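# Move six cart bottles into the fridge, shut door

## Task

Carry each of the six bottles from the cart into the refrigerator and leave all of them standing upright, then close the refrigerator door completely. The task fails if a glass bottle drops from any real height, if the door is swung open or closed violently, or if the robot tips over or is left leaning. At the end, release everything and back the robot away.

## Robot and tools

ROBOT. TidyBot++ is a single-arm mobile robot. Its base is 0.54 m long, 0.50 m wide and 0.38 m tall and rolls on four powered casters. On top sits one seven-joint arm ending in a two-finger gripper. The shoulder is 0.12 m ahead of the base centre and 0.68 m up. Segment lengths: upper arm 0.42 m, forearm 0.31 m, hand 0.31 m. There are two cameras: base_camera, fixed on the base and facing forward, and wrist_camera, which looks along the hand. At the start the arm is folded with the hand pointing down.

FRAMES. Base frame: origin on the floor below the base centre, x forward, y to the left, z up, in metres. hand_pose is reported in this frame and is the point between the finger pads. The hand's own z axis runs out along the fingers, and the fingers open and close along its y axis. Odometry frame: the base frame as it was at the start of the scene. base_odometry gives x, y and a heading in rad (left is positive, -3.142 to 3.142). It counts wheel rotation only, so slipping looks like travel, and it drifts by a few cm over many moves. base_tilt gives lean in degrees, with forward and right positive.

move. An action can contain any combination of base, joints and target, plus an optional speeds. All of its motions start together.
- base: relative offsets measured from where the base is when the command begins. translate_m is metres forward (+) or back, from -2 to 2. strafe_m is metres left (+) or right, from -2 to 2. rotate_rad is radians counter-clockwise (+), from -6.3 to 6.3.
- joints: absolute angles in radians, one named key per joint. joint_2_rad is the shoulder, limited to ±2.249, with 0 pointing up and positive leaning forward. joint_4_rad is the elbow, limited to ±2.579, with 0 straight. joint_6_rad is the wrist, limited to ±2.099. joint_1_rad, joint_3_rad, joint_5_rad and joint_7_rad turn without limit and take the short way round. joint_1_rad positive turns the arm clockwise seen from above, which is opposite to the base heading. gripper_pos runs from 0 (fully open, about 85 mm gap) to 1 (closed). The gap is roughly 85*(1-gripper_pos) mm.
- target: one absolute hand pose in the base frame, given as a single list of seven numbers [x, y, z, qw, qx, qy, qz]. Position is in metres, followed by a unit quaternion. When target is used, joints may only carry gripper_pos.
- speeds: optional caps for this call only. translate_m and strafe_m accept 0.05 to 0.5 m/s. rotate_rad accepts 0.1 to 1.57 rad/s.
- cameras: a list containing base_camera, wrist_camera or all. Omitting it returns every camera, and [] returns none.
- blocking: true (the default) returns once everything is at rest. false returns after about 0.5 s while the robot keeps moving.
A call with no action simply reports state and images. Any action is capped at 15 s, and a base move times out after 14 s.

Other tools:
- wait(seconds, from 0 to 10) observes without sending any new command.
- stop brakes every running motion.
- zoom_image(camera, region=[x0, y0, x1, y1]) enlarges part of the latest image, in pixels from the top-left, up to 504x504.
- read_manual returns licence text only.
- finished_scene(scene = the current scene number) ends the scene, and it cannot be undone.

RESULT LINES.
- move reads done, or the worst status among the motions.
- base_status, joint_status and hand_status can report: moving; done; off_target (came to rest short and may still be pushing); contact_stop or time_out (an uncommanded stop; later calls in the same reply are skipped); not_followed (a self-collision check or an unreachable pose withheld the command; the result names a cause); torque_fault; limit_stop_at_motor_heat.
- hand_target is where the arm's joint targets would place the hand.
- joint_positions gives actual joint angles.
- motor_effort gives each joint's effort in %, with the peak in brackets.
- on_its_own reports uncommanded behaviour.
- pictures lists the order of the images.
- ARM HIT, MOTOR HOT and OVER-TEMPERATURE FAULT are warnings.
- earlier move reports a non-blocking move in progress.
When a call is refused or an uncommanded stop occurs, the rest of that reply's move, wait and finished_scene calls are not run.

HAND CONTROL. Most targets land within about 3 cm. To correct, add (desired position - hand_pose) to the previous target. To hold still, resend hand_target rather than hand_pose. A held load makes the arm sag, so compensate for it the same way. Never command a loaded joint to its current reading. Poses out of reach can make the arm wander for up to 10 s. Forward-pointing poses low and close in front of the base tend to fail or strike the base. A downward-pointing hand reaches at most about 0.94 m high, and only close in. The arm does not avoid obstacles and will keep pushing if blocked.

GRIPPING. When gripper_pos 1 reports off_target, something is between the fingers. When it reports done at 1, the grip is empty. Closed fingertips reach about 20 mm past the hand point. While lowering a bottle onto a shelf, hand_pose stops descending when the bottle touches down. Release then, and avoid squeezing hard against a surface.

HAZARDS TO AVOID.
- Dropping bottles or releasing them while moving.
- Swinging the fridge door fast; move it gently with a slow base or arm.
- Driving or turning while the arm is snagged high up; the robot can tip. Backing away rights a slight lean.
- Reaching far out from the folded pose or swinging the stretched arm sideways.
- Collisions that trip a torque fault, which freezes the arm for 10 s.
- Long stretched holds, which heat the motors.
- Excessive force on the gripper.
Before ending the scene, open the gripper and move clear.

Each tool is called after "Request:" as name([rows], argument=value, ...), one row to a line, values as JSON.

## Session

Request:
move()

Scene clock: 0.00 s.
base_odometry: x=+0.000 y=+0.000 heading=+0.000
base_tilt: forward=-0.9 right=+0.4
base_status: not commanded
joint_positions: joint_1_rad=+0.036 joint_2_rad=-0.370 joint_3_rad=+3.148 joint_4_rad=-2.512 joint_5_rad=+0.001 joint_6_rad=-0.902 joint_7_rad=+1.579 gripper_pos=+0.000
joint_status: not commanded
motor_effort: joint_1_rad=+0 joint_2_rad=-1 joint_3_rad=+1 joint_4_rad=+16 joint_5_rad=-1 joint_6_rad=+1 joint_7_rad=+1
hand_pose: x=+0.2614 y=-0.0046 z=+0.5942 quat_wxyz=(+0.000, +0.999, -0.017, +0.048) (m; base frame)
hand_target: x=+0.2605 y=-0.0046 z=+0.5936 quat_wxyz=(+0.000, +0.999, -0.017, +0.047) (m; base frame)
hand_status: not commanded
pictures: base_camera, wrist_camera
camera_calibration:
wrist_camera: T_world_to_cam=[[-0.0688678, -0.997483, 0.0168649, 0.00204977], [-0.99282, 0.0668688, -0.0991864, 0.380009], [0.097809, -0.0235745, -0.994926, 0.703077], [0, 0, 0, 1]] pos_world=[0.308654, -0.00679143, 0.737167]

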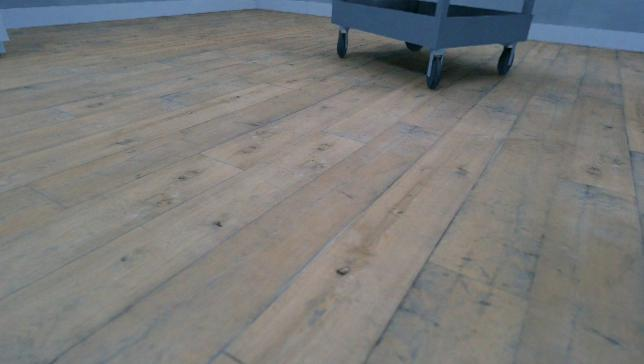

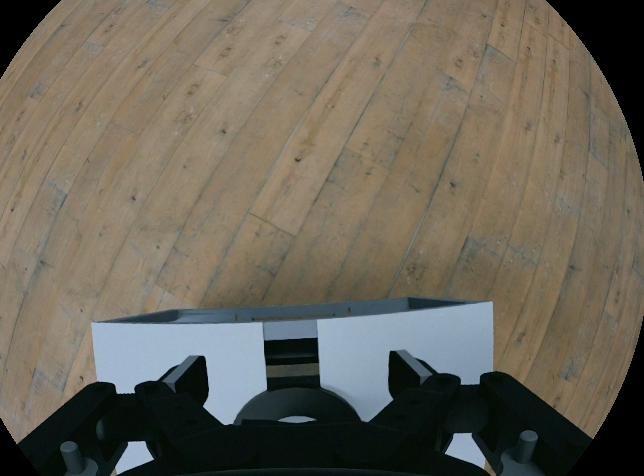

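Request:
move(joints={"joint_2_rad": 0.026, "joint_4_rad": -1.139, "joint_6_rad": -0.8, "gripper_pos": 0.12})

Scene clock: 3.97 s.
move: done
base_odometry: x=+0.000 y=+0.000 heading=+0.000
base_tilt: forward=-0.8 right=+0.4
base_status: not commanded
joint_positions: joint_1_rad=+0.036 joint_2_rad=+0.013 joint_3_rad=+3.148 joint_4_rad=-1.144 joint_5_rad=+0.001 joint_6_rad=-0.836 joint_7_rad=+1.579 gripper_pos=+0.120
joint_status: all done
motor_effort: joint_1_rad=+0(1) joint_2_rad=-20(20) joint_3_rad=+1(1) joint_4_rad=+21(22) joint_5_rad=+0(1) joint_6_rad=+8(8) joint_7_rad=+1(1)
hand_pose: x=+0.6957 y=-0.0234 z=+1.1013 quat_wxyz=(+0.014, +0.840, -0.015, +0.543) (m; base frame)
hand_target: x=+0.7058 y=-0.0238 z=+1.1070 quat_wxyz=(+0.014, +0.832, -0.014, +0.555) (m; base frame)
hand_status: not commanded
pictures: base_camera, wrist_camera
camera_calibration:
wrist_camera: T_world_to_cam=[[-0.0725549, -0.997273, -0.0134741, 0.0406325], [-0.406089, 0.0418781, -0.912874, 1.35006], [0.910949, -0.0607618, -0.40802, -0.0482044], [0, 0, 0, 1]] pos_world=[0.595103, -0.0189451, 1.21331]

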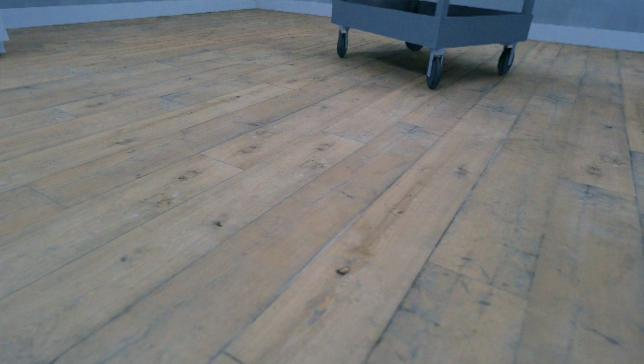

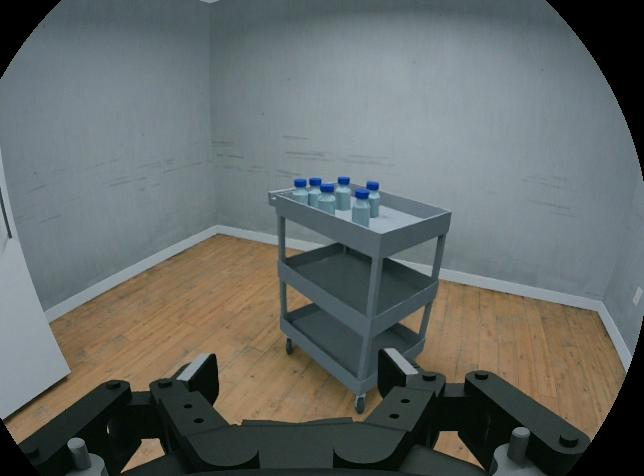

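Request:
move(base={"rotate_rad": 0.8})

Scene clock: 6.47 s.
move: done
base_odometry: x=+0.000 y=+0.000 heading=+0.800
base_tilt: forward=-0.8 right=+0.4
base_status: done
joint_positions: joint_1_rad=+0.032 joint_2_rad=+0.022 joint_3_rad=+3.146 joint_4_rad=-1.144 joint_5_rad=+0.001 joint_6_rad=-0.834 joint_7_rad=+1.579 gripper_pos=+0.120
joint_status: not commanded
motor_effort: joint_1_rad=+0(3) joint_2_rad=-20(22) joint_3_rad=+1(4) joint_4_rad=+21(22) joint_5_rad=+0(2) joint_6_rad=+8(8) joint_7_rad=+1(1)
hand_pose: x=+0.6997 y=-0.0203 z=+1.0967 quat_wxyz=(+0.012, +0.841, -0.012, +0.540) (m; base frame)
hand_target: x=+0.7058 y=-0.0238 z=+1.1070 quat_wxyz=(+0.014, +0.832, -0.014, +0.555) (m; base frame)
hand_status: not commanded
pictures: base_camera, wrist_camera
camera_calibration:
wrist_camera: T_world_to_cam=[[-0.0669605, -0.997668, -0.0132471, 0.0398348], [-0.412686, 0.0397814, -0.910004, 1.3488], [0.908409, -0.0554674, -0.414387, -0.044731], [0, 0, 0, 1]] pos_world=[0.599933, -0.0163965, 1.20941]

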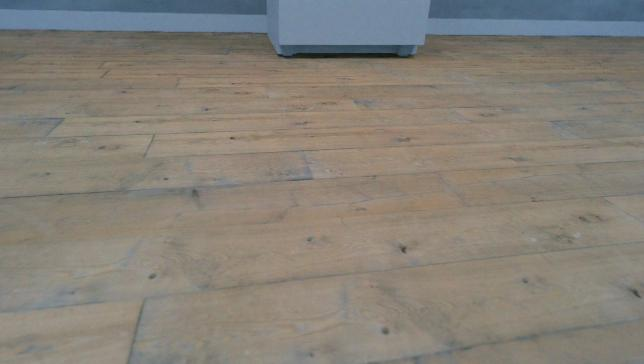

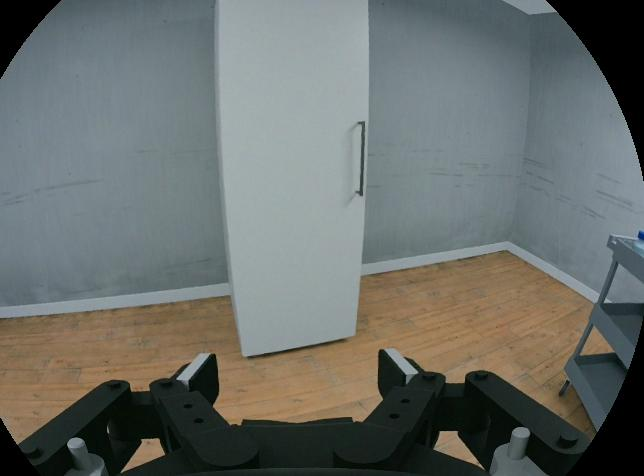

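Request:
move(base={"translate_m": 1.013, "strafe_m": -0.685, "rotate_rad": 0.276}, joints={"joint_1_rad": 0.0, "joint_2_rad": 0.1, "joint_4_rad": -1.896, "joint_6_rad": 0.43, "gripper_pos": 0.0})

Scene clock: 25.33 s.
move: done
base_odometry: x=+1.197 y=+0.249 heading=+1.076
base_tilt: forward=-0.8 right=+0.4
base_status: done
joint_positions: joint_1_rad=+0.018 joint_2_rad=+0.097 joint_3_rad=+3.146 joint_4_rad=-1.877 joint_5_rad=+0.001 joint_6_rad=+0.396 joint_7_rad=+1.579 gripper_pos=+0.000
joint_status: all done
motor_effort: joint_1_rad=+0(4) joint_2_rad=-23(25) joint_3_rad=+1(4) joint_4_rad=+21(24) joint_5_rad=+0(2) joint_6_rad=+9(10) joint_7_rad=+0(1)
hand_pose: x=+0.7601 y=-0.0128 z=+0.9752 quat_wxyz=(+0.011, +0.710, -0.005, +0.704) (m; base frame)
hand_target: x=+0.7587 y=-0.0026 z=+0.9723 quat_wxyz=(+0.005, +0.705, +0.001, +0.709) (m; base frame)
hand_status: not commanded
pictures: base_camera, wrist_camera
camera_calibration:
wrist_camera: T_world_to_cam=[[-0.0435516, -0.998764, -0.0239392, 0.0423374], [-0.00406076, 0.0241387, -0.9997, 1.03951], [0.999043, -0.0434414, -0.00510702, -0.617361], [0, 0, 0, 1]] pos_world=[0.622835, -0.00962648, 1.03706]

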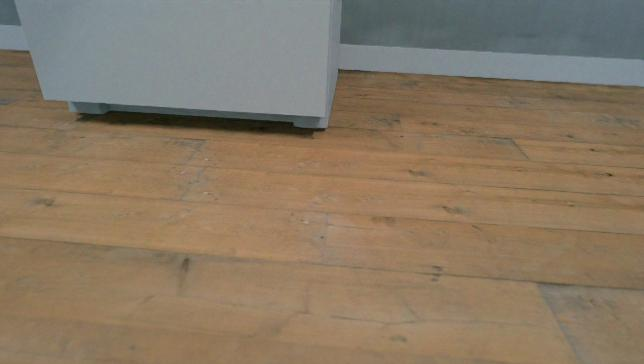

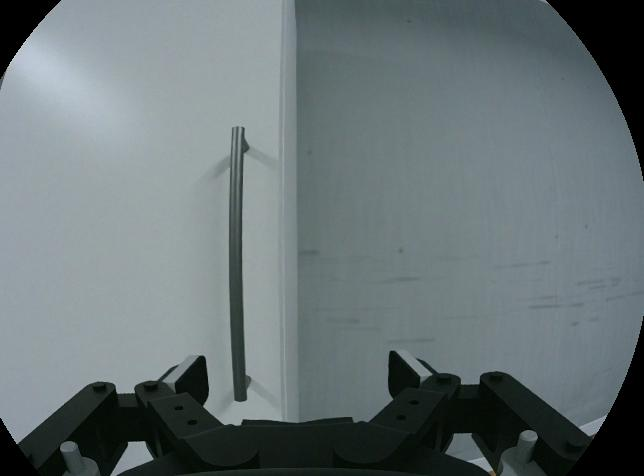

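Request:
move(base={"translate_m": 0.17, "strafe_m": 0.066}, cameras=["base_camera", "wrist_camera"])

Scene clock: 32.10 s.
move: done
base_odometry: x=+1.220 y=+0.430 heading=+1.076
base_tilt: forward=-0.8 right=+0.4
base_status: done
joint_positions: joint_1_rad=+0.016 joint_2_rad=+0.105 joint_3_rad=+3.146 joint_4_rad=-1.879 joint_5_rad=+0.001 joint_6_rad=+0.398 joint_7_rad=+1.579 gripper_pos=+0.000
joint_status: not commanded
motor_effort: joint_1_rad=+0(1) joint_2_rad=-24(26) joint_3_rad=+1(2) joint_4_rad=+21(23) joint_5_rad=+0(1) joint_6_rad=+8(9) joint_7_rad=-1(1)
hand_pose: x=+0.7624 y=-0.0116 z=+0.9691 quat_wxyz=(+0.010, +0.713, -0.004, +0.702) (m; base frame)
hand_target: x=+0.7587 y=-0.0026 z=+0.9723 quat_wxyz=(+0.005, +0.705, +0.001, +0.709) (m; base frame)
hand_status: not commanded
pictures: base_camera, wrist_camera
camera_calibration:
wrist_camera: T_world_to_cam=[[-0.0418725, -0.998841, -0.0237258, 0.0419732], [-0.0125217, 0.0242693, -0.999627, 1.03984], [0.999044, -0.0415598, -0.0135234, -0.611468], [0, 0, 0, 1]] pos_world=[0.625661, -0.00872423, 1.03218]

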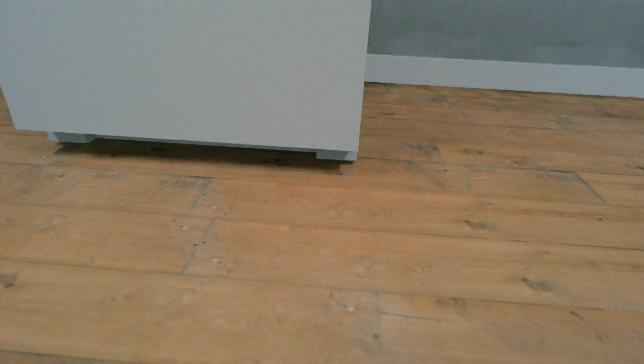

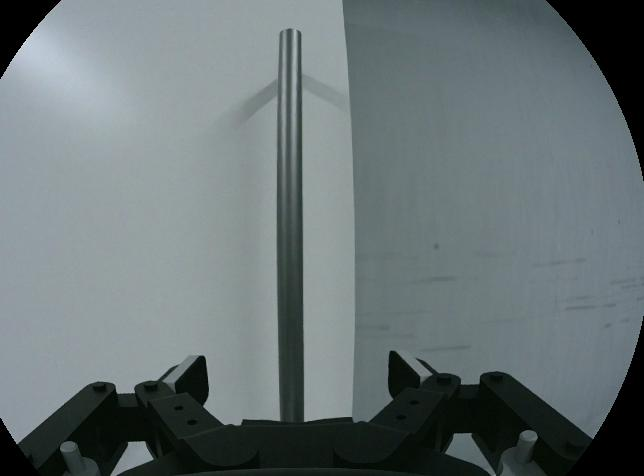

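Request:
move(base={"translate_m": 0.05, "strafe_m": 0.004}, speeds={"translate_m": 0.1}, cameras=["base_camera", "wrist_camera"])

Scene clock: 37.53 s.
move: done
base_odometry: x=+1.240 y=+0.476 heading=+1.076
base_tilt: forward=-0.8 right=+0.4
base_status: done
joint_positions: joint_1_rad=+0.016 joint_2_rad=+0.106 joint_3_rad=+3.146 joint_4_rad=-1.879 joint_5_rad=+0.001 joint_6_rad=+0.398 joint_7_rad=+1.579 gripper_pos=+0.000
joint_status: not commanded
motor_effort: joint_1_rad=+0(2) joint_2_rad=-23(27) joint_3_rad=+1(2) joint_4_rad=+22(22) joint_5_rad=-1(1) joint_6_rad=+9(9) joint_7_rad=+1(1)
hand_pose: x=+0.7624 y=-0.0116 z=+0.9686 quat_wxyz=(+0.010, +0.713, -0.004, +0.701) (m; base frame)
hand_target: x=+0.7587 y=-0.0026 z=+0.9723 quat_wxyz=(+0.005, +0.705, +0.001, +0.709) (m; base frame)
hand_status: not commanded
pictures: base_camera, wrist_camera
camera_calibration:
wrist_camera: T_world_to_cam=[[-0.0418015, -0.998845, -0.0237091, 0.0419467], [-0.0132455, 0.0242817, -0.999617, 1.03983], [0.999038, -0.0414715, -0.0142452, -0.610763], [0, 0, 0, 1]] pos_world=[0.625702, -0.00868002, 1.03173]

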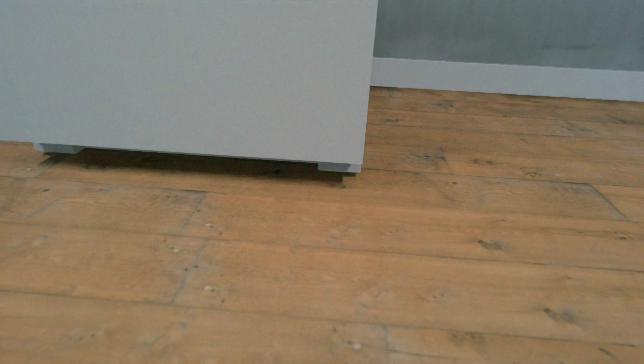

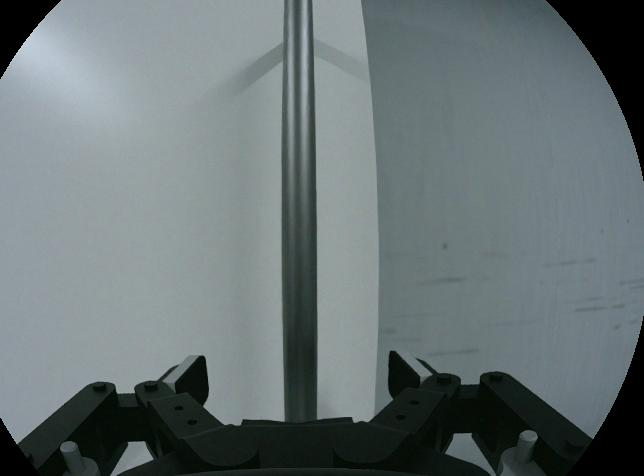

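Request:
move(base={"translate_m": 0.02}, speeds={"translate_m": 0.1}, cameras=["wrist_camera"])

Scene clock: 39.70 s.
move: done
base_odometry: x=+1.250 y=+0.494 heading=+1.076
base_tilt: forward=-0.9 right=+0.4
base_status: done
joint_positions: joint_1_rad=+0.016 joint_2_rad=+0.110 joint_3_rad=+3.146 joint_4_rad=-1.881 joint_5_rad=+0.001 joint_6_rad=+0.399 joint_7_rad=+1.579 gripper_pos=+0.000
joint_status: not commanded
motor_effort: joint_1_rad=+0(1) joint_2_rad=-23(27) joint_3_rad=+1(2) joint_4_rad=+21(23) joint_5_rad=-1(1) joint_6_rad=+9(9) joint_7_rad=+1(1)
hand_pose: x=+0.7633 y=-0.0116 z=+0.9650 quat_wxyz=(+0.010, +0.715, -0.004, +0.699) (m; base frame)
hand_target: x=+0.7587 y=-0.0026 z=+0.9723 quat_wxyz=(+0.005, +0.705, +0.001, +0.709) (m; base frame)
hand_status: not commanded
pictures: wrist_camera
camera_calibration:
wrist_camera: T_world_to_cam=[[-0.0419292, -0.998842, -0.0235771, 0.0418562], [-0.0186308, 0.0243754, -0.999529, 1.04031], [0.998947, -0.0414702, -0.0196313, -0.606467], [0, 0, 0, 1]] pos_world=[0.626965, -0.00870039, 1.0289]

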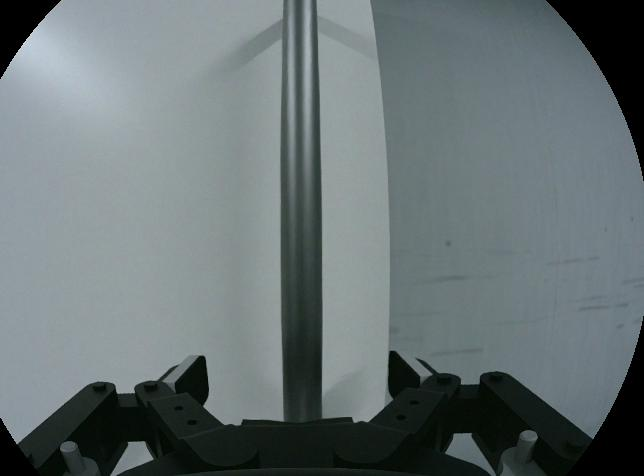

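Request:
move(joints={"gripper_pos": 0.6}, cameras=["wrist_camera"])

Scene clock: 41.97 s.
move: done
base_odometry: x=+1.250 y=+0.494 heading=+1.076
base_tilt: forward=-0.8 right=+0.4
base_status: not commanded
joint_positions: joint_1_rad=+0.016 joint_2_rad=+0.110 joint_3_rad=+3.146 joint_4_rad=-1.881 joint_5_rad=+0.001 joint_6_rad=+0.399 joint_7_rad=+1.579 gripper_pos=+0.600
joint_status: all done
motor_effort: joint_1_rad=+0(0) joint_2_rad=-24(24) joint_3_rad=+1(1) joint_4_rad=+21(23) joint_5_rad=-1(1) joint_6_rad=+9(9) joint_7_rad=+0(1)
hand_pose: x=+0.7633 y=-0.0116 z=+0.9650 quat_wxyz=(+0.010, +0.715, -0.004, +0.699) (m; base frame)
hand_target: x=+0.7587 y=-0.0026 z=+0.9723 quat_wxyz=(+0.005, +0.705, +0.001, +0.709) (m; base frame)
hand_status: not commanded
pictures: wrist_camera
camera_calibration:
wrist_camera: T_world_to_cam=[[-0.0419292, -0.998842, -0.0235771, 0.0418562], [-0.0186308, 0.0243754, -0.999529, 1.04031], [0.998947, -0.0414702, -0.0196313, -0.606467], [0, 0, 0, 1]] pos_world=[0.626965, -0.00870039, 1.0289]

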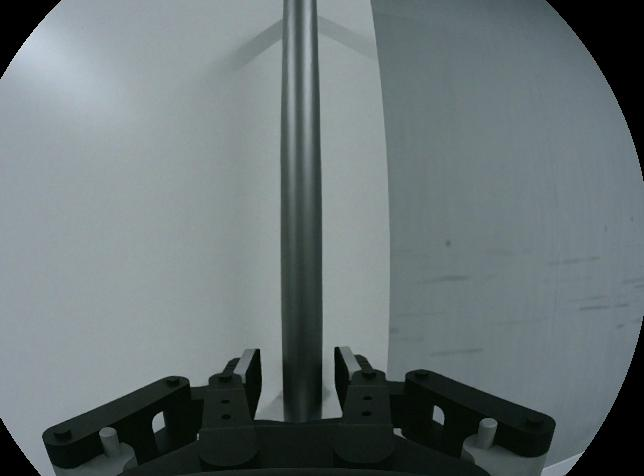

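Request:
move(joints={"gripper_pos": 1.0}, cameras=["wrist_camera"])

Scene clock: 47.07 s.
move: off_target
base_odometry: x=+1.250 y=+0.494 heading=+1.076
base_tilt: forward=-0.8 right=+0.4
base_status: not commanded
joint_positions: joint_1_rad=+0.017 joint_2_rad=+0.110 joint_3_rad=+3.148 joint_4_rad=-1.881 joint_5_rad=+0.000 joint_6_rad=+0.399 joint_7_rad=+1.579 gripper_pos=+0.850
joint_status: gripper_pos off_target (ended at +0.850, target +1.000)
motor_effort: joint_1_rad=-2(5) joint_2_rad=-23(24) joint_3_rad=-1(3) joint_4_rad=+22(23) joint_5_rad=+1(1) joint_6_rad=+9(9) joint_7_rad=+1(2)
hand_pose: x=+0.7632 y=-0.0132 z=+0.9651 quat_wxyz=(+0.011, +0.715, -0.005, +0.699) (m; base frame)
hand_target: x=+0.7587 y=-0.0026 z=+0.9723 quat_wxyz=(+0.005, +0.705, +0.001, +0.709) (m; base frame)
hand_status: not commanded
pictures: wrist_camera
camera_calibration:
wrist_camera: T_world_to_cam=[[-0.0446284, -0.998728, -0.0234744, 0.0421783], [-0.0184756, 0.0243189, -0.999534, 1.04028], [0.998833, -0.0441739, -0.0195374, -0.606415], [0, 0, 0, 1]] pos_world=[0.626809, -0.00996148, 1.02894]

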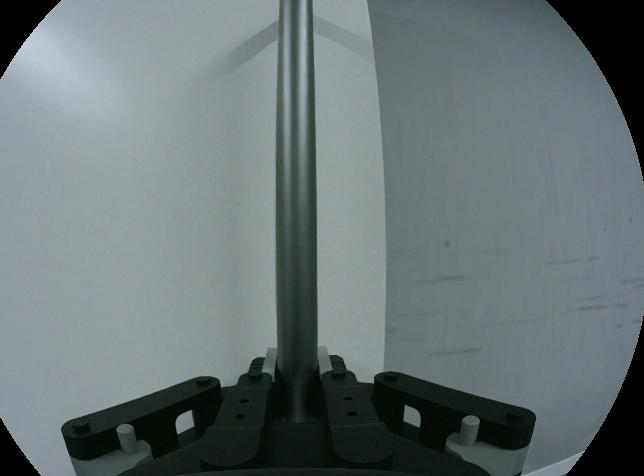

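Request:
move(base={"translate_m": -0.0784, "strafe_m": 0.1368, "rotate_rad": -0.15}, speeds={"translate_m": 0.105, "rotate_rad": 0.1}, cameras=["base_camera", "wrist_camera"])

Scene clock: 51.60 s.
move: done
base_odometry: x=+1.092 y=+0.490 heading=+0.926
base_tilt: forward=-0.9 right=+0.4
base_status: done
joint_positions: joint_1_rad=+0.008 joint_2_rad=+0.114 joint_3_rad=+3.152 joint_4_rad=-1.890 joint_5_rad=+0.000 joint_6_rad=+0.429 joint_7_rad=+1.579 gripper_pos=+0.850
joint_status: not commanded
motor_effort: joint_1_rad=-2(6) joint_2_rad=-27(45) joint_3_rad=-1(5) joint_4_rad=+21(23) joint_5_rad=+1(3) joint_6_rad=+9(10) joint_7_rad=+1(2)
hand_pose: x=+0.7635 y=-0.0101 z=+0.9669 quat_wxyz=(+0.010, +0.708, -0.003, +0.706) (m; base frame)
hand_target: x=+0.7587 y=-0.0026 z=+0.9723 quat_wxyz=(+0.005, +0.705, +0.001, +0.709) (m; base frame)
hand_status: not commanded
pictures: base_camera, wrist_camera
camera_calibration:
wrist_camera: T_world_to_cam=[[-0.0395158, -0.998943, -0.0234768, 0.0414731], [-0.000780627, 0.023526, -0.999723, 1.02872], [0.999219, -0.0394865, -0.00170945, -0.624034], [0, 0, 0, 1]] pos_world=[0.625988, -0.00741318, 1.02834]

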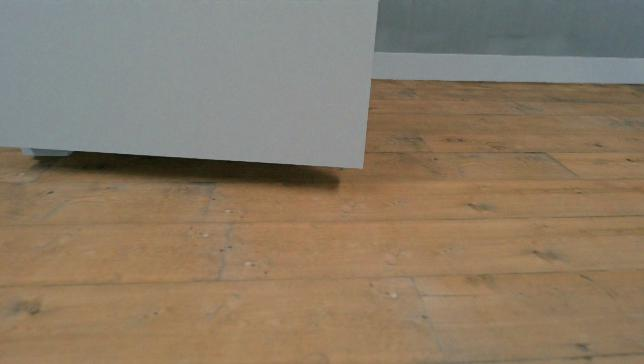

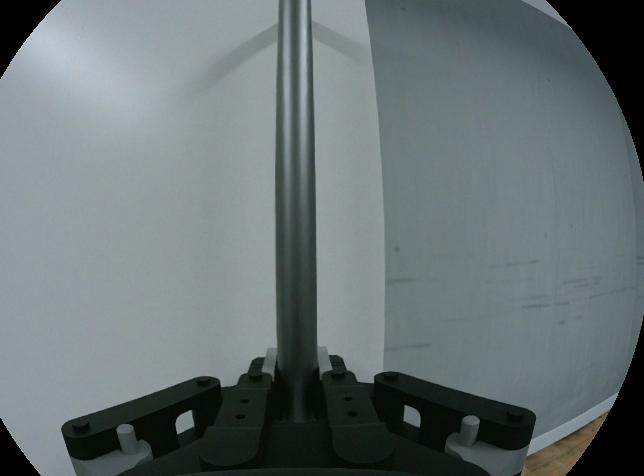

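Request:
move(base={"translate_m": -0.1354, "strafe_m": 0.2838, "rotate_rad": -0.3}, speeds={"translate_m": 0.22, "rotate_rad": 0.21}, cameras=["base_camera", "wrist_camera"])

Scene clock: 55.63 s.
move: done
base_odometry: x=+0.784 y=+0.552 heading=+0.625
base_tilt: forward=-0.8 right=+0.4
base_status: done
joint_positions: joint_1_rad=+0.010 joint_2_rad=+0.115 joint_3_rad=+3.154 joint_4_rad=-1.884 joint_5_rad=+0.000 joint_6_rad=+0.429 joint_7_rad=+1.579 gripper_pos=+0.850
joint_status: not commanded
motor_effort: joint_1_rad=-2(6) joint_2_rad=-26(29) joint_3_rad=-1(7) joint_4_rad=+20(22) joint_5_rad=+1(3) joint_6_rad=+9(9) joint_7_rad=+1(2)
hand_pose: x=+0.7645 y=-0.0129 z=+0.9699 quat_wxyz=(+0.011, +0.707, -0.005, +0.707) (m; base frame)
hand_target: x=+0.7587 y=-0.0026 z=+0.9723 quat_wxyz=(+0.005, +0.705, +0.001, +0.709) (m; base frame)
hand_status: not commanded
pictures: base_camera, wrist_camera
camera_calibration:
wrist_camera: T_world_to_cam=[[-0.0438869, -0.998762, -0.0234173, 0.0420478], [0.0043765, 0.0232475, -0.99972, 1.02781], [0.999027, -0.0439772, 0.00335082, -0.629968], [0, 0, 0, 1]] pos_world=[0.626702, -0.00960238, 1.03061]

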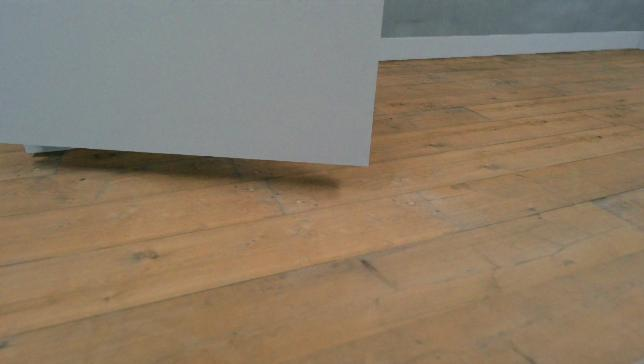

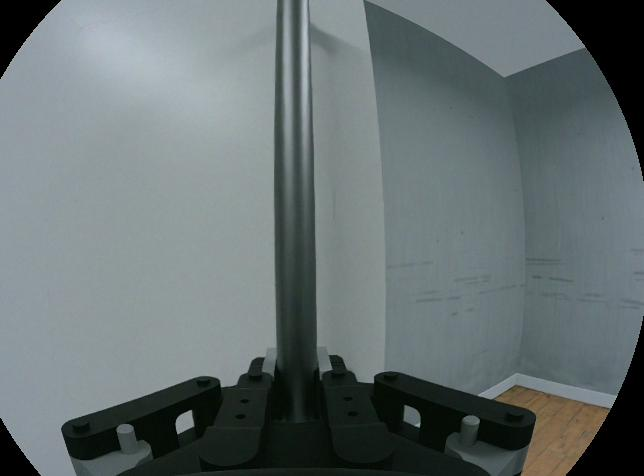

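Request:
move(base={"translate_m": -0.1354, "strafe_m": 0.2838, "rotate_rad": -0.3}, speeds={"translate_m": 0.26, "rotate_rad": 0.25}, cameras=[])

Request:
move(base={"translate_m": -0.1354, "strafe_m": 0.2838, "rotate_rad": -0.3}, speeds={"translate_m": 0.26, "rotate_rad": 0.25}, cameras=["base_camera", "wrist_camera"])

Scene clock: 60.47 s.
move: done
base_odometry: x=+0.508 y=+0.703 heading=+0.325
base_tilt: forward=-0.8 right=+0.4
base_status: done
joint_positions: joint_1_rad=+0.010 joint_2_rad=+0.113 joint_3_rad=+3.154 joint_4_rad=-1.881 joint_5_rad=+0.000 joint_6_rad=+0.429 joint_7_rad=+1.579 gripper_pos=+0.850
joint_status: not commanded
motor_effort: joint_1_rad=-2(6) joint_2_rad=-25(29) joint_3_rad=-1(7) joint_4_rad=+21(22) joint_5_rad=+0(2) joint_6_rad=+8(9) joint_7_rad=+1(1)
hand_pose: x=+0.7644 y=-0.0124 z=+0.9723 quat_wxyz=(+0.011, +0.705, -0.004, +0.709) (m; base frame)
hand_target: x=+0.7587 y=-0.0026 z=+0.9723 quat_wxyz=(+0.005, +0.705, +0.001, +0.709) (m; base frame)
hand_status: not commanded
pictures: none
No camera images: "cameras" was empty.

Scene clock: 62.43 s.
move: done
base_odometry: x=+0.289 y=+0.929 heading=+0.024
base_tilt: forward=-0.8 right=+0.4
base_status: done
joint_positions: joint_1_rad=+0.005 joint_2_rad=+0.110 joint_3_rad=+3.152 joint_4_rad=-1.882 joint_5_rad=+0.000 joint_6_rad=+0.429 joint_7_rad=+1.579 gripper_pos=+0.850
joint_status: not commanded
motor_effort: joint_1_rad=+0(6) joint_2_rad=-24(29) joint_3_rad=+1(6) joint_4_rad=+19(22) joint_5_rad=+0(2) joint_6_rad=+8(9) joint_7_rad=+1(1)
hand_pose: x=+0.7636 y=-0.0080 z=+0.9736 quat_wxyz=(+0.009, +0.705, -0.002, +0.710) (m; base frame)
hand_target: x=+0.7587 y=-0.0026 z=+0.9723 quat_wxyz=(+0.005, +0.705, +0.001, +0.709) (m; base frame)
hand_status: not commanded
pictures: base_camera, wrist_camera
camera_calibration:
wrist_camera: T_world_to_cam=[[-0.0361282, -0.999062, -0.0238706, 0.0414468], [0.0101052, 0.0235197, -0.999672, 1.027], [0.999296, -0.0363576, 0.00924598, -0.634763], [0, 0, 0, 1]] pos_world=[0.625436, -0.00582537, 1.03352]

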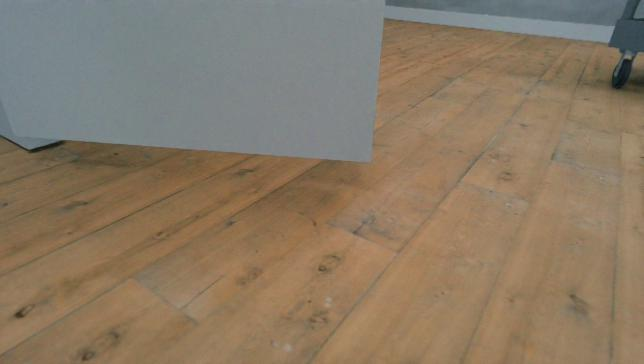

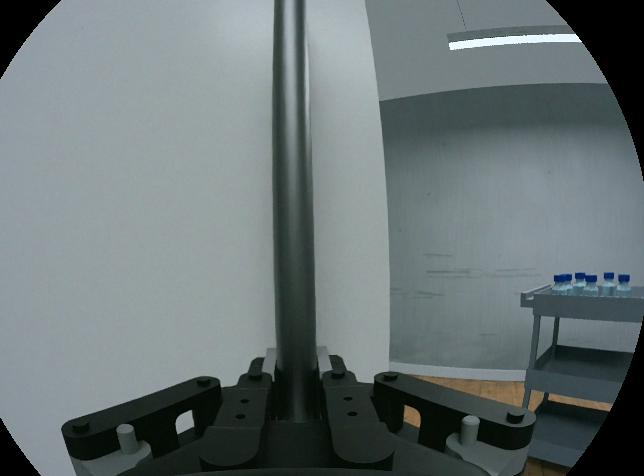

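Request:
move(base={"translate_m": -0.1354, "strafe_m": 0.2838, "rotate_rad": -0.3}, speeds={"translate_m": 0.26, "rotate_rad": 0.25}, cameras=[])

Request:
move(base={"translate_m": -0.1354, "strafe_m": 0.2838, "rotate_rad": -0.3}, speeds={"translate_m": 0.22, "rotate_rad": 0.21}, cameras=["base_camera", "wrist_camera"])

Scene clock: 66.03 s.
move: done
base_odometry: x=+0.147 y=+1.209 heading=-0.276
base_tilt: forward=-0.8 right=+0.4
base_status: done
joint_positions: joint_1_rad=+0.000 joint_2_rad=+0.111 joint_3_rad=+3.146 joint_4_rad=-1.881 joint_5_rad=+0.000 joint_6_rad=+0.429 joint_7_rad=+1.579 gripper_pos=+0.850
joint_status: not commanded
motor_effort: joint_1_rad=-1(8) joint_2_rad=-25(28) joint_3_rad=+0(8) joint_4_rad=+20(22) joint_5_rad=+0(3) joint_6_rad=+8(9) joint_7_rad=+1(1)
hand_pose: x=+0.7636 y=-0.0009 z=+0.9738 quat_wxyz=(+0.004, +0.704, +0.002, +0.710) (m; base frame)
hand_target: x=+0.7587 y=-0.0026 z=+0.9723 quat_wxyz=(+0.005, +0.705, +0.001, +0.709) (m; base frame)
hand_status: not commanded
pictures: none
No camera images: "cameras" was empty.

Scene clock: 69.73 s.
move: done
base_odometry: x=+0.094 y=+1.519 heading=-0.578
base_tilt: forward=-0.2 right=+0.4
base_status: done
joint_positions: joint_1_rad=+0.013 joint_2_rad=+0.245 joint_3_rad=+3.158 joint_4_rad=-1.734 joint_5_rad=+0.000 joint_6_rad=+0.462 joint_7_rad=+1.579 gripper_pos=+0.852
joint_status: not commanded
motor_effort: joint_1_rad=-3(8) joint_2_rad=-53(55) joint_3_rad=-3(8) joint_4_rad=-7(24) joint_5_rad=+1(3) joint_6_rad=+2(10) joint_7_rad=+1(2)
hand_pose: x=+0.8205 y=-0.0176 z=+0.9821 quat_wxyz=(+0.015, +0.688, -0.006, +0.726) (m; base frame)
hand_target: x=+0.7587 y=-0.0026 z=+0.9723 quat_wxyz=(+0.005, +0.705, +0.001, +0.709) (m; base frame)
hand_status: not commanded
pictures: base_camera, wrist_camera
camera_calibration:
wrist_camera: T_world_to_cam=[[-0.0484529, -0.998582, -0.0220593, 0.0425372], [0.0573691, 0.0192665, -0.998167, 0.994819], [0.997177, -0.0496296, 0.0563542, -0.736772], [0, 0, 0, 1]] pos_world=[0.679681, -0.0132555, 1.03545]

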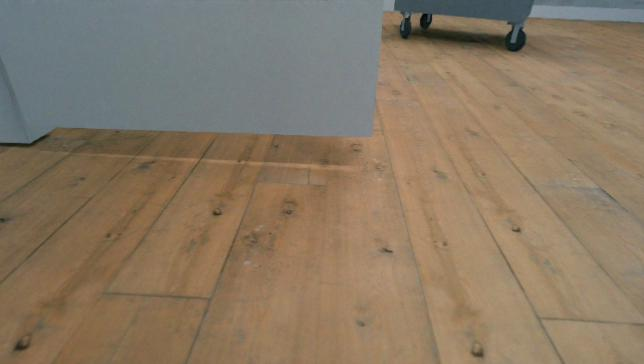

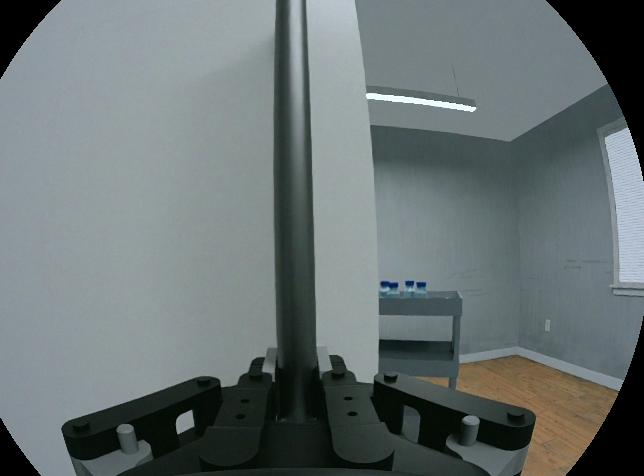

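Request:
move(base={"translate_m": 0.06}, speeds={"translate_m": 0.1}, cameras=[])

Scene clock: 71.93 s.
move: done
base_odometry: x=+0.144 y=+1.486 heading=-0.578
base_tilt: forward=-0.8 right=+0.4
base_status: done
joint_positions: joint_1_rad=+0.012 joint_2_rad=+0.123 joint_3_rad=+3.158 joint_4_rad=-1.883 joint_5_rad=+0.000 joint_6_rad=+0.458 joint_7_rad=+1.579 gripper_pos=+0.852
joint_status: not commanded
motor_effort: joint_1_rad=+0(6) joint_2_rad=-27(56) joint_3_rad=+0(5) joint_4_rad=+20(23) joint_5_rad=+0(2) joint_6_rad=+9(9) joint_7_rad=+0(2)
hand_pose: x=+0.7669 y=-0.0162 z=+0.9742 quat_wxyz=(+0.014, +0.699, -0.006, +0.715) (m; base frame)
hand_target: x=+0.7587 y=-0.0026 z=+0.9723 quat_wxyz=(+0.005, +0.705, +0.001, +0.709) (m; base frame)
hand_status: not commanded
pictures: none
No camera images: "cameras" was empty.

Request:
move(joints={"gripper_pos": 0.3}, cameras=[])

Request:
move(base={"translate_m": -0.25}, speeds={"translate_m": 0.25}, cameras=["base_camera", "wrist_camera"])

Scene clock: 75.80 s.
move: done
base_odometry: x=+0.144 y=+1.486 heading=-0.578
base_tilt: forward=-0.8 right=+0.4
base_status: not commanded
joint_positions: joint_1_rad=+0.012 joint_2_rad=+0.114 joint_3_rad=+3.158 joint_4_rad=-1.884 joint_5_rad=+0.000 joint_6_rad=+0.458 joint_7_rad=+1.579 gripper_pos=+0.300
joint_status: all done
motor_effort: joint_1_rad=+0(0) joint_2_rad=-24(28) joint_3_rad=+1(1) joint_4_rad=+22(22) joint_5_rad=-1(1) joint_6_rad=+9(9) joint_7_rad=+1(2)
hand_pose: x=+0.7640 y=-0.0162 z=+0.9796 quat_wxyz=(+0.014, +0.696, -0.006, +0.718) (m; base frame)
hand_target: x=+0.7587 y=-0.0026 z=+0.9723 quat_wxyz=(+0.005, +0.705, +0.001, +0.709) (m; base frame)
hand_status: not commanded
pictures: none
No camera images: "cameras" was empty.

Scene clock: 77.67 s.
move: done
base_odometry: x=-0.065 y=+1.623 heading=-0.578
base_tilt: forward=-0.8 right=+0.4
base_status: done
joint_positions: joint_1_rad=+0.012 joint_2_rad=+0.105 joint_3_rad=+3.158 joint_4_rad=-1.884 joint_5_rad=+0.000 joint_6_rad=+0.458 joint_7_rad=+1.579 gripper_pos=+0.300
joint_status: not commanded
motor_effort: joint_1_rad=+0(2) joint_2_rad=-23(27) joint_3_rad=+1(2) joint_4_rad=+22(23) joint_5_rad=+0(1) joint_6_rad=+9(9) joint_7_rad=+0(1)
hand_pose: x=+0.7613 y=-0.0161 z=+0.9852 quat_wxyz=(+0.014, +0.693, -0.006, +0.721) (m; base frame)
hand_target: x=+0.7587 y=-0.0026 z=+0.9723 quat_wxyz=(+0.005, +0.705, +0.001, +0.709) (m; base frame)
hand_status: not commanded
pictures: base_camera, wrist_camera
camera_calibration:
wrist_camera: T_world_to_cam=[[-0.0481209, -0.998554, -0.0239784, 0.0428614], [0.0432623, 0.0219001, -0.998824, 1.01264], [0.997904, -0.0491016, 0.0421459, -0.664449], [0, 0, 0, 1]] pos_world=[0.62131, -0.012003, 1.04048]

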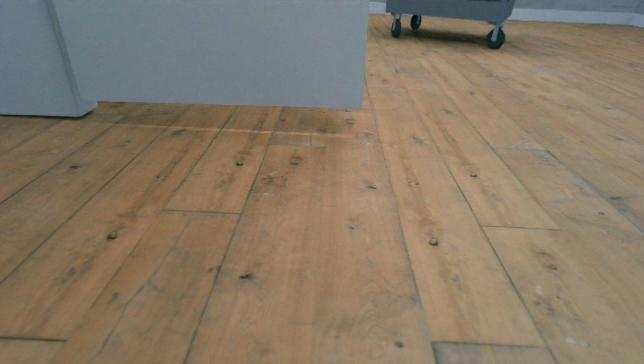

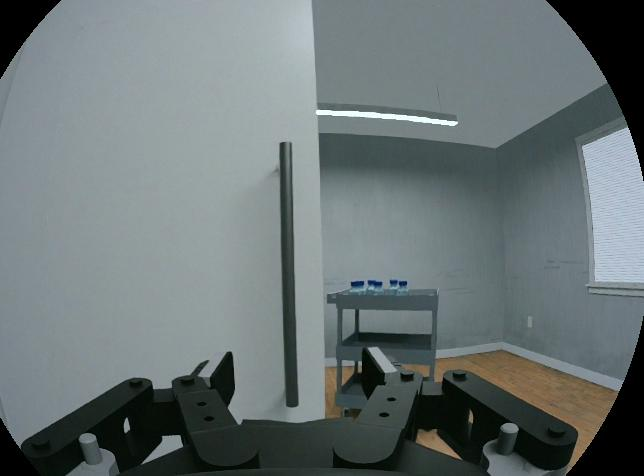

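Request:
move(base={"translate_m": 0.821, "strafe_m": -0.865, "rotate_rad": -0.42}, joints={"joint_1_rad": 0.0, "joint_2_rad": 0.026, "joint_4_rad": -1.139, "joint_6_rad": -1.29, "gripper_pos": 0.12}, cameras=[])

Request:
move(base={"translate_m": 0.498, "strafe_m": 0.868})

Scene clock: 90.53 s.
move: done
base_odometry: x=+0.150 y=+0.450 heading=-0.999
base_tilt: forward=-0.9 right=+0.4
base_status: done
joint_positions: joint_1_rad=+0.005 joint_2_rad=+0.040 joint_3_rad=+3.152 joint_4_rad=-1.144 joint_5_rad=+0.000 joint_6_rad=-1.249 joint_7_rad=+1.579 gripper_pos=+0.120
joint_status: all done
motor_effort: joint_1_rad=+0(6) joint_2_rad=-20(28) joint_3_rad=+1(6) joint_4_rad=+21(24) joint_5_rad=-1(2) joint_6_rad=+6(10) joint_7_rad=+0(1)
hand_pose: x=+0.6295 y=-0.0063 z=+0.9846 quat_wxyz=(+0.004, +0.938, -0.003, +0.347) (m; base frame)
hand_target: x=+0.6162 y=-0.0020 z=+0.9857 quat_wxyz=(+0.003, +0.942, +0.001, +0.337) (m; base frame)
hand_status: not commanded
pictures: none
No camera images: "cameras" was empty.

Scene clock: 93.90 s.
move: done
base_odometry: x=+1.149 y=+0.501 heading=-0.999
base_tilt: forward=-0.8 right=+0.4
base_status: done
joint_positions: joint_1_rad=+0.004 joint_2_rad=+0.037 joint_3_rad=+3.152 joint_4_rad=-1.144 joint_5_rad=+0.000 joint_6_rad=-1.250 joint_7_rad=+1.579 gripper_pos=+0.120
joint_status: not commanded
motor_effort: joint_1_rad=+0(2) joint_2_rad=-19(21) joint_3_rad=+1(2) joint_4_rad=+20(21) joint_5_rad=+0(1) joint_6_rad=+6(7) joint_7_rad=+0(1)
hand_pose: x=+0.6284 y=-0.0062 z=+0.9859 quat_wxyz=(+0.004, +0.938, -0.003, +0.348) (m; base frame)
hand_target: x=+0.6162 y=-0.0020 z=+0.9857 quat_wxyz=(+0.003, +0.942, +0.001, +0.337) (m; base frame)
hand_status: not commanded
pictures: base_camera, wrist_camera
camera_calibration:
wrist_camera: T_world_to_cam=[[-0.0479009, -0.998852, 0.00039005, 0.0221438], [-0.755495, 0.035975, -0.654166, 1.18113], [0.653401, -0.0316298, -0.756351, 0.472454], [0, 0, 0, 1]] pos_world=[0.584696, -0.00542912, 1.12999]

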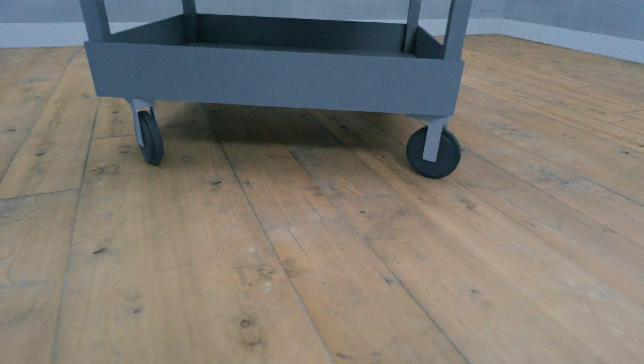

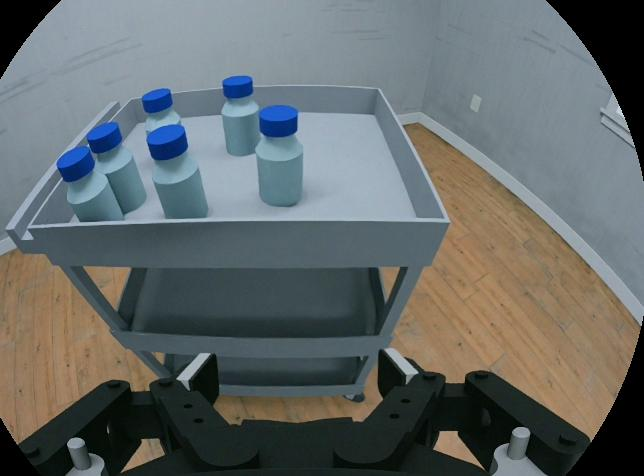

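Request:
move(base={"translate_m": 0.3935, "strafe_m": 0.011}, speeds={"translate_m": 0.3}, cameras=[])

Request:
move(joints={"joint_2_rad": -0.025, "joint_4_rad": -1.36, "joint_6_rad": -1.08}, cameras=["wrist_camera"])

Scene clock: 102.43 s.
move: done
base_odometry: x=+1.372 y=+0.176 heading=-0.998
base_tilt: forward=-0.8 right=+0.4
base_status: done
joint_positions: joint_1_rad=+0.004 joint_2_rad=+0.034 joint_3_rad=+3.152 joint_4_rad=-1.143 joint_5_rad=+0.000 joint_6_rad=-1.252 joint_7_rad=+1.579 gripper_pos=+0.120
joint_status: not commanded
motor_effort: joint_1_rad=+0(1) joint_2_rad=-20(23) joint_3_rad=+1(1) joint_4_rad=+21(22) joint_5_rad=+0(1) joint_6_rad=+6(7) joint_7_rad=+1(1)
hand_pose: x=+0.6271 y=-0.0062 z=+0.9874 quat_wxyz=(+0.004, +0.937, -0.003, +0.349) (m; base frame)
hand_target: x=+0.6162 y=-0.0020 z=+0.9857 quat_wxyz=(+0.003, +0.942, +0.001, +0.337) (m; base frame)
hand_status: not commanded
pictures: none
No camera images: "cameras" was empty.

Scene clock: 103.67 s.
move: done
base_odometry: x=+1.372 y=+0.176 heading=-0.998
base_tilt: forward=-0.8 right=+0.4
base_status: not commanded
joint_positions: joint_1_rad=+0.004 joint_2_rad=-0.004 joint_3_rad=+3.152 joint_4_rad=-1.343 joint_5_rad=+0.000 joint_6_rad=-1.118 joint_7_rad=+1.579 gripper_pos=+0.120
joint_status: all done
motor_effort: joint_1_rad=+0(0) joint_2_rad=-19(20) joint_3_rad=+1(1) joint_4_rad=+20(23) joint_5_rad=+0(1) joint_6_rad=+6(6) joint_7_rad=+1(1)
hand_pose: x=+0.6202 y=-0.0062 z=+0.9338 quat_wxyz=(+0.004, +0.942, -0.003, +0.336) (m; base frame)
hand_target: x=+0.6210 y=-0.0021 z=+0.9432 quat_wxyz=(+0.003, +0.935, +0.001, +0.355) (m; base frame)
hand_status: not commanded
pictures: wrist_camera
camera_calibration:
wrist_camera: T_world_to_cam=[[-0.0478729, -0.998853, 0.000821485, 0.0213445], [-0.772228, 0.0364896, -0.634297, 1.13271], [0.633539, -0.031, -0.773089, 0.466423], [0, 0, 0, 1]] pos_world=[0.580238, -0.00555316, 1.07905]

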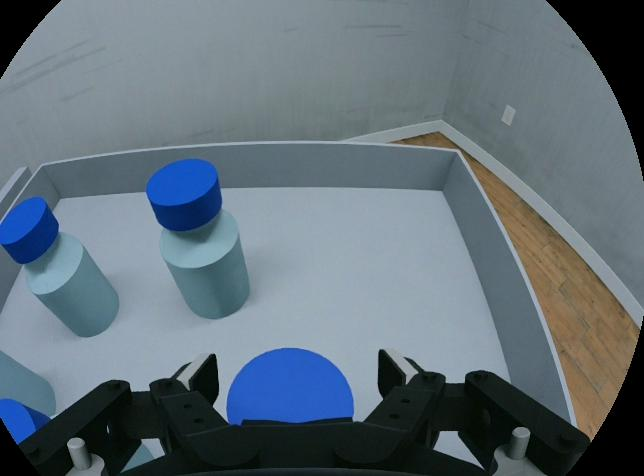

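Request:
move(joints={"joint_2_rad": -0.045, "joint_4_rad": -1.506, "joint_6_rad": -0.955}, cameras=["wrist_camera"])

Request:
move(joints={"gripper_pos": 0.6}, cameras=["wrist_camera"])

Scene clock: 108.57 s.
move: done
base_odometry: x=+1.372 y=+0.176 heading=-0.999
base_tilt: forward=-0.8 right=+0.4
base_status: not commanded
joint_positions: joint_1_rad=+0.004 joint_2_rad=-0.027 joint_3_rad=+3.152 joint_4_rad=-1.486 joint_5_rad=+0.000 joint_6_rad=-0.994 joint_7_rad=+1.579 gripper_pos=+0.120
joint_status: all done
motor_effort: joint_1_rad=+0(1) joint_2_rad=-18(19) joint_3_rad=+1(1) joint_4_rad=+22(22) joint_5_rad=-1(1) joint_6_rad=+6(7) joint_7_rad=+0(1)
hand_pose: x=+0.6178 y=-0.0063 z=+0.8973 quat_wxyz=(+0.004, +0.941, -0.003, +0.338) (m; base frame)
hand_target: x=+0.6192 y=-0.0021 z=+0.9037 quat_wxyz=(+0.003, +0.935, +0.001, +0.355) (m; base frame)
hand_status: not commanded
pictures: wrist_camera
camera_calibration:
wrist_camera: T_world_to_cam=[[-0.0478492, -0.998854, 0.000445167, 0.0215739], [-0.769626, 0.0365842, -0.637446, 1.10895], [0.636699, -0.0308439, -0.770495, 0.435422], [0, 0, 0, 1]] pos_world=[0.577279, -0.00559085, 1.04238]

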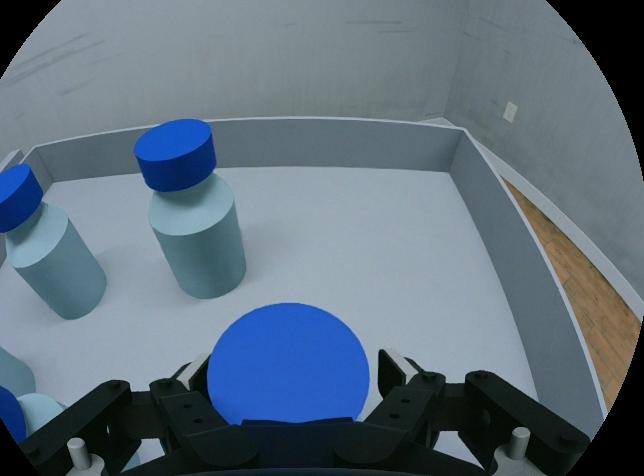

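Scene clock: 109.37 s.
move: off_target
base_odometry: x=+1.372 y=+0.176 heading=-0.999
base_tilt: forward=-0.8 right=+0.4
base_status: not commanded
joint_positions: joint_1_rad=+0.004 joint_2_rad=-0.041 joint_3_rad=+3.152 joint_4_rad=-1.492 joint_5_rad=-0.002 joint_6_rad=-0.976 joint_7_rad=+1.579 gripper_pos=+0.414
joint_status: gripper_pos off_target (ended at +0.414, target +0.600)
motor_effort: joint_1_rad=+0(2) joint_2_rad=-19(20) joint_3_rad=+1(3) joint_4_rad=+22(24) joint_5_rad=-1(2) joint_6_rad=+6(8) joint_7_rad=+1(2)
hand_pose: x=+0.6180 y=-0.0052 z=+0.9045 quat_wxyz=(+0.003, +0.937, -0.003, +0.349) (m; base frame)
hand_target: x=+0.6192 y=-0.0021 z=+0.9037 quat_wxyz=(+0.003, +0.935, +0.001, +0.355) (m; base frame)
hand_status: not commanded
pictures: wrist_camera
camera_calibration:
wrist_camera: T_world_to_cam=[[-0.0465092, -0.998914, -0.00262652, 0.0245893], [-0.753418, 0.0368051, -0.656511, 1.12085], [0.655895, -0.0285549, -0.754312, 0.41434], [0, 0, 0, 1]] pos_world=[0.57385, -0.004859, 1.04846]

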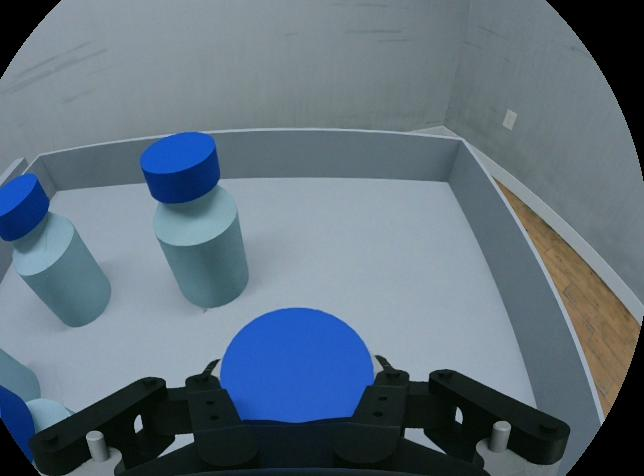

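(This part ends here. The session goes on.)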